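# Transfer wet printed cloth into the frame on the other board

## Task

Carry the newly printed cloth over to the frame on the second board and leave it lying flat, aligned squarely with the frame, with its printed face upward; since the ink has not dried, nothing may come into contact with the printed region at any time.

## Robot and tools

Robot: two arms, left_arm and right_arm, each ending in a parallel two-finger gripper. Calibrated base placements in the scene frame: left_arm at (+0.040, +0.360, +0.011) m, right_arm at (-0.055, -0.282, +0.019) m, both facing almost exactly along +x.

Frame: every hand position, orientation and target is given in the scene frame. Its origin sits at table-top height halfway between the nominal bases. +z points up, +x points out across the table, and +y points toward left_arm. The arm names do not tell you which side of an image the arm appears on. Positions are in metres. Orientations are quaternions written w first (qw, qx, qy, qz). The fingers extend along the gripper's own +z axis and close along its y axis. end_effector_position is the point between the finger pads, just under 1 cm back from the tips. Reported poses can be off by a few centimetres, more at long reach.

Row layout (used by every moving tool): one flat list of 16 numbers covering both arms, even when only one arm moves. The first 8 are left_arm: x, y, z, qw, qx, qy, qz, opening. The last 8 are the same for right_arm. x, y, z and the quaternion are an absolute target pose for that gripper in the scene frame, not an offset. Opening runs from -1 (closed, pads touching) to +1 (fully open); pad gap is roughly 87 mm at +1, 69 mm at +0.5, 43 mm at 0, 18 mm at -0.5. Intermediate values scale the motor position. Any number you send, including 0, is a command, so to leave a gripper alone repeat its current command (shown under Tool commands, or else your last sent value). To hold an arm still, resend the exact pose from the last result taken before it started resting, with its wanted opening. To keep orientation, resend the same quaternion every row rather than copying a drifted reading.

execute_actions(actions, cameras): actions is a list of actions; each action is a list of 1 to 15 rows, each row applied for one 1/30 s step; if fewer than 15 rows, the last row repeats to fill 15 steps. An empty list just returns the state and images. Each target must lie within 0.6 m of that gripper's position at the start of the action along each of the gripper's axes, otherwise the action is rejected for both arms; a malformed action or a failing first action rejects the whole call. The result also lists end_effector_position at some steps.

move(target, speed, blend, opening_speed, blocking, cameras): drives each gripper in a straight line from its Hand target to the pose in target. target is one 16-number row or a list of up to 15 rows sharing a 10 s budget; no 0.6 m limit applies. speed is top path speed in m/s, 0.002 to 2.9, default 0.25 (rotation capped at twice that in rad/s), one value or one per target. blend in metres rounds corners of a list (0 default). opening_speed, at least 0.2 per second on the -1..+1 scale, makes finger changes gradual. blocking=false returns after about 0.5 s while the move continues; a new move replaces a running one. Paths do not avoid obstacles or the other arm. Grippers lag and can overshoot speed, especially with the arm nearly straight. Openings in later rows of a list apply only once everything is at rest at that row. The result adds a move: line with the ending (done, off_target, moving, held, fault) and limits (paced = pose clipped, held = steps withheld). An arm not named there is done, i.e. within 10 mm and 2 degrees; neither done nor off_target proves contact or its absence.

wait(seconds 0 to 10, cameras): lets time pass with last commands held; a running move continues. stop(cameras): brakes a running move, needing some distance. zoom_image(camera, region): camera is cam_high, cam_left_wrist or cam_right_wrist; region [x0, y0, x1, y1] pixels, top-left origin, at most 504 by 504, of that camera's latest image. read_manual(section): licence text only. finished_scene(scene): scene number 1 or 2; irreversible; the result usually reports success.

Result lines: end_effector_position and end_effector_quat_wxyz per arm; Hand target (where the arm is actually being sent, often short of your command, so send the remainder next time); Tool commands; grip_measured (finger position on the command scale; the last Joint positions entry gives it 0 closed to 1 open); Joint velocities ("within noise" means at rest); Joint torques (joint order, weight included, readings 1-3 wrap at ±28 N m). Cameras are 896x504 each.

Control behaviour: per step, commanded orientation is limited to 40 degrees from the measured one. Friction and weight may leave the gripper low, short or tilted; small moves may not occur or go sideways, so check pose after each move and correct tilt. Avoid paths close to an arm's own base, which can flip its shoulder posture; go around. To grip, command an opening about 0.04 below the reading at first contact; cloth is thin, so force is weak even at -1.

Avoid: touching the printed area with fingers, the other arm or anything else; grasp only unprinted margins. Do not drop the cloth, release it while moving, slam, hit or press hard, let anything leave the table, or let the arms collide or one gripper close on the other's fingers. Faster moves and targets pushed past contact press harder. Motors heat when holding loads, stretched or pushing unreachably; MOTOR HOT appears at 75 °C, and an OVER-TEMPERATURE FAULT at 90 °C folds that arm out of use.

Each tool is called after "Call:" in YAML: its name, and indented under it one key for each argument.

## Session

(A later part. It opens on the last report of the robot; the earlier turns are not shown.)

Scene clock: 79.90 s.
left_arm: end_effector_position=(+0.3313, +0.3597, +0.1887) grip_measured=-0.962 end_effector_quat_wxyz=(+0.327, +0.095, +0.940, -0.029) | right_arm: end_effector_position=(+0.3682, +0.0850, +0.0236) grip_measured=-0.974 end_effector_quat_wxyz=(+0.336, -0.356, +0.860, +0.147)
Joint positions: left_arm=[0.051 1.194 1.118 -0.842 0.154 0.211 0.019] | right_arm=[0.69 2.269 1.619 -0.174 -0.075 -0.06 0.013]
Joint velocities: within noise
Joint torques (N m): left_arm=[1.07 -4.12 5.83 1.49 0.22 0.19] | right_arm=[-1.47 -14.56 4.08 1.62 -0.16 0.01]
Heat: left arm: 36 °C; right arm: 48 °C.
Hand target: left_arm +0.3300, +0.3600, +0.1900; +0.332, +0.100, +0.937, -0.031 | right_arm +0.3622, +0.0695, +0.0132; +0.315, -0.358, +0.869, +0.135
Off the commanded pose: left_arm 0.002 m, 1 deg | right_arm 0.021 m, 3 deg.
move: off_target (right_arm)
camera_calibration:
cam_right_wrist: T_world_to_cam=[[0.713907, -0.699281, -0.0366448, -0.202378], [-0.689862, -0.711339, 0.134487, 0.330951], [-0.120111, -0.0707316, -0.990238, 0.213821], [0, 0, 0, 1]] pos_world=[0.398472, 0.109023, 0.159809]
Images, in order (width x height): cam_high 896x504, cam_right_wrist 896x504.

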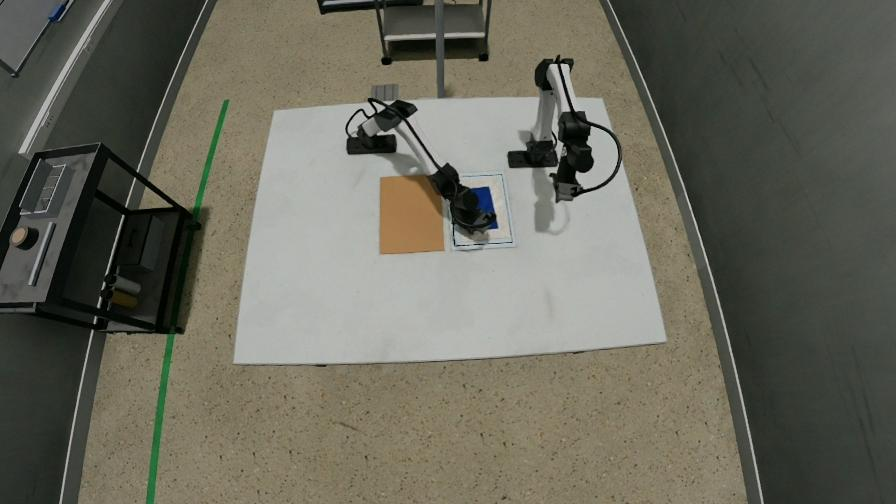

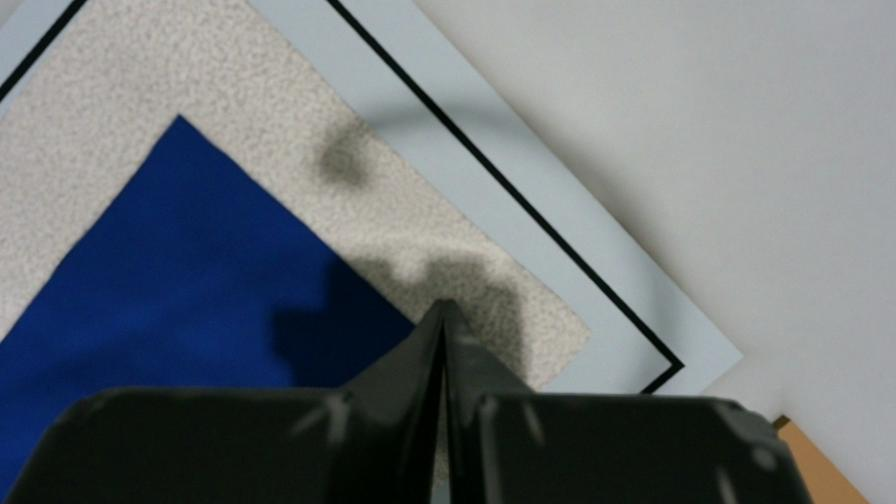

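Call:
move:
  target:
    - [0.33,0.36,0.19,0.3320,0.1000,0.9370,-0.0314,-1,0.358,0.057,0.014,0.3160,-0.3596,0.8682,0.1309,-1]
  speed: 0.03
  cameras: ["cam_high","cam_right_wrist"]

Call:
zoom_image:
  camera: "cam_high"
  region: [430, 160, 530, 260]

Scene clock: 81.07 s.
left_arm: end_effector_position=(+0.3313, +0.3597, +0.1887) grip_measured=-0.962 end_effector_quat_wxyz=(+0.327, +0.095, +0.940, -0.029) | right_arm: end_effector_position=(+0.3675, +0.0747, +0.0236) grip_measured=-0.974 end_effector_quat_wxyz=(+0.342, -0.356, +0.857, +0.146)
Joint positions: left_arm=[0.051 1.194 1.118 -0.842 0.154 0.211 0.019] | right_arm=[0.677 2.237 1.556 -0.131 -0.078 -0.073 0.013]
Joint velocities: within noise
Joint torques (N m): left_arm=[1.07 -4.11 5.86 1.49 0.22 0.18] | right_arm=[-1.31 -14.84 4.01 1.41 -0.18 -0.02]
Heat: left arm: 35 °C; right arm: 48 °C.
Hand target: left_arm +0.3300, +0.3600, +0.1900; +0.332, +0.100, +0.937, -0.031 | right_arm +0.3581, +0.0577, +0.0140; +0.316, -0.359, +0.868, +0.132
Off the commanded pose: left_arm 0.002 m, 1 deg | right_arm 0.022 m, 4 deg.
move: off_target (right_arm)
camera_calibration:
cam_right_wrist: T_world_to_cam=[[0.712734, -0.700827, -0.0292021, -0.208649], [-0.693312, -0.710187, 0.122283, 0.32465], [-0.106438, -0.0669093, -0.992066, 0.207651], [0, 0, 0, 1]] pos_world=[0.395897, 0.0982291, 0.160211]
Images, in order (width x height): cam_high 896x504, cam_right_wrist 896x504.

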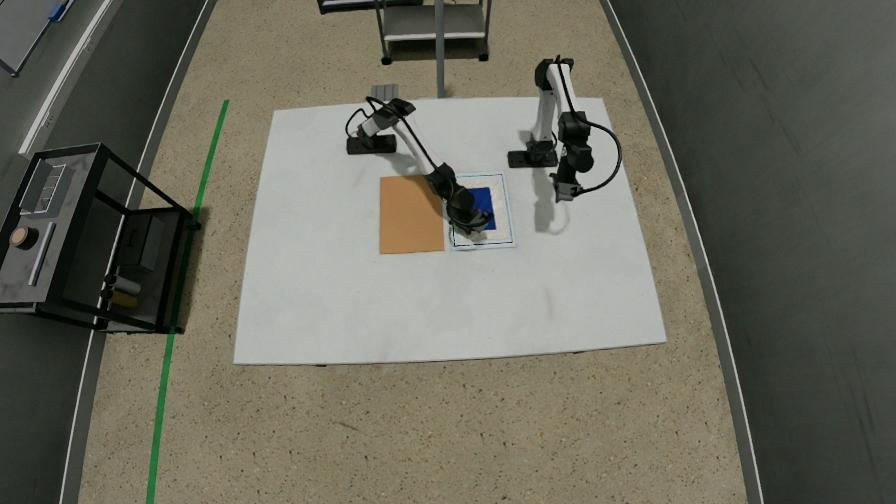

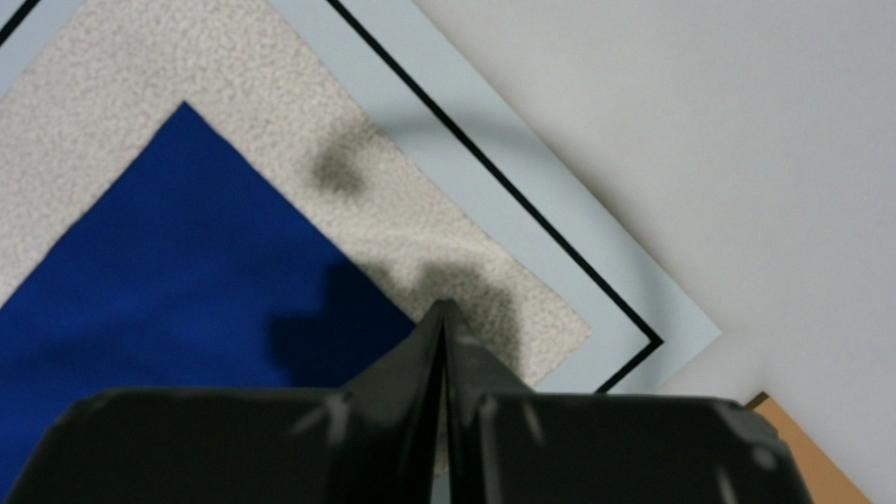

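Scaled by 5.040 from the camera's 896x504 image, which has a finer 1280x720 frame.

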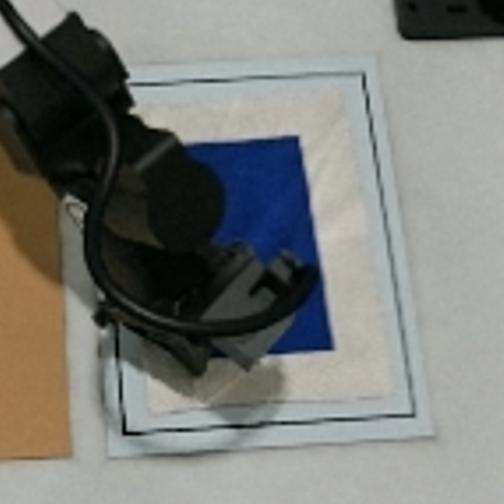

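Call:
move:
  target:
    - [0.33,0.36,0.19,0.3320,0.1000,0.9370,-0.0314,-1,0.366,0.0735,0.060,0.3420,-0.3560,0.8570,0.1460,-1]
    - [0.33,0.36,0.19,0.3320,0.1000,0.9370,-0.0314,-1,0.355,0.05,0.14,0.3160,-0.3596,0.8682,0.1309,-1]
    - [0.33,0.36,0.19,0.3320,0.1000,0.9370,-0.0314,-1,0.30,-0.25,0.18,0.3600,-0.1500,0.9200,0.0500,-1]
  speed: [0.04,0.1,0.2]
  cameras: ["cam_high"]

Call:
zoom_image:
  camera: "cam_high"
  region: [430, 160, 530, 260]

Scene clock: 85.80 s.
left_arm: end_effector_position=(+0.3313, +0.3597, +0.1887) grip_measured=-0.962 end_effector_quat_wxyz=(+0.327, +0.095, +0.940, -0.029) | right_arm: end_effector_position=(+0.3120, -0.2517, +0.1827) grip_measured=-0.974 end_effector_quat_wxyz=(+0.374, -0.142, +0.916, +0.042)
Joint positions: left_arm=[0.051 1.194 1.118 -0.842 0.154 0.211 0.019] | right_arm=[0.023 1.396 1.15 -0.568 -0.164 -0.214 0.013]
Joint velocities: within noise
Joint torques (N m): left_arm=[1.07 -4.12 5.85 1.49 0.23 0.19] | right_arm=[-0.43 -8.38 5.87 1.57 -0.42 0.04]
Heat: left arm: 35 °C; right arm: 50 °C.
Hand target: left_arm +0.3300, +0.3600, +0.1900; +0.332, +0.100, +0.937, -0.031 | right_arm +0.3006, -0.2504, +0.1799; +0.361, -0.147, +0.920, +0.049
Off the commanded pose: left_arm 0.002 m, 1 deg | right_arm 0.012 m, 2 deg.
move: off_target (right_arm)
Images, in order (width x height): cam_high 896x504.

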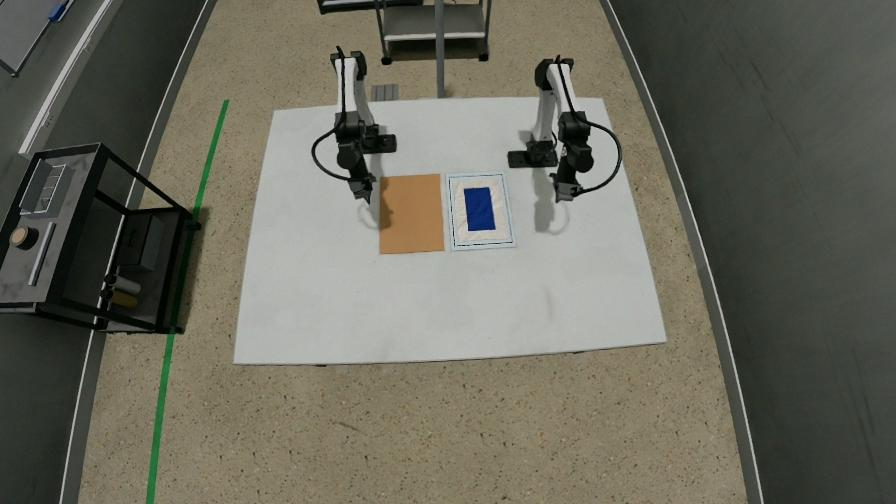

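Scaled by 5.040 from the camera's 896x504 image, which has a finer 1280x720 frame.

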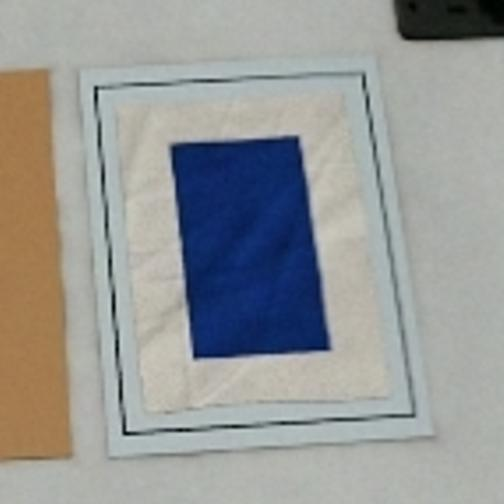

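Call:
finished_scene:
  scene: 2

The scene is finished: the task was done.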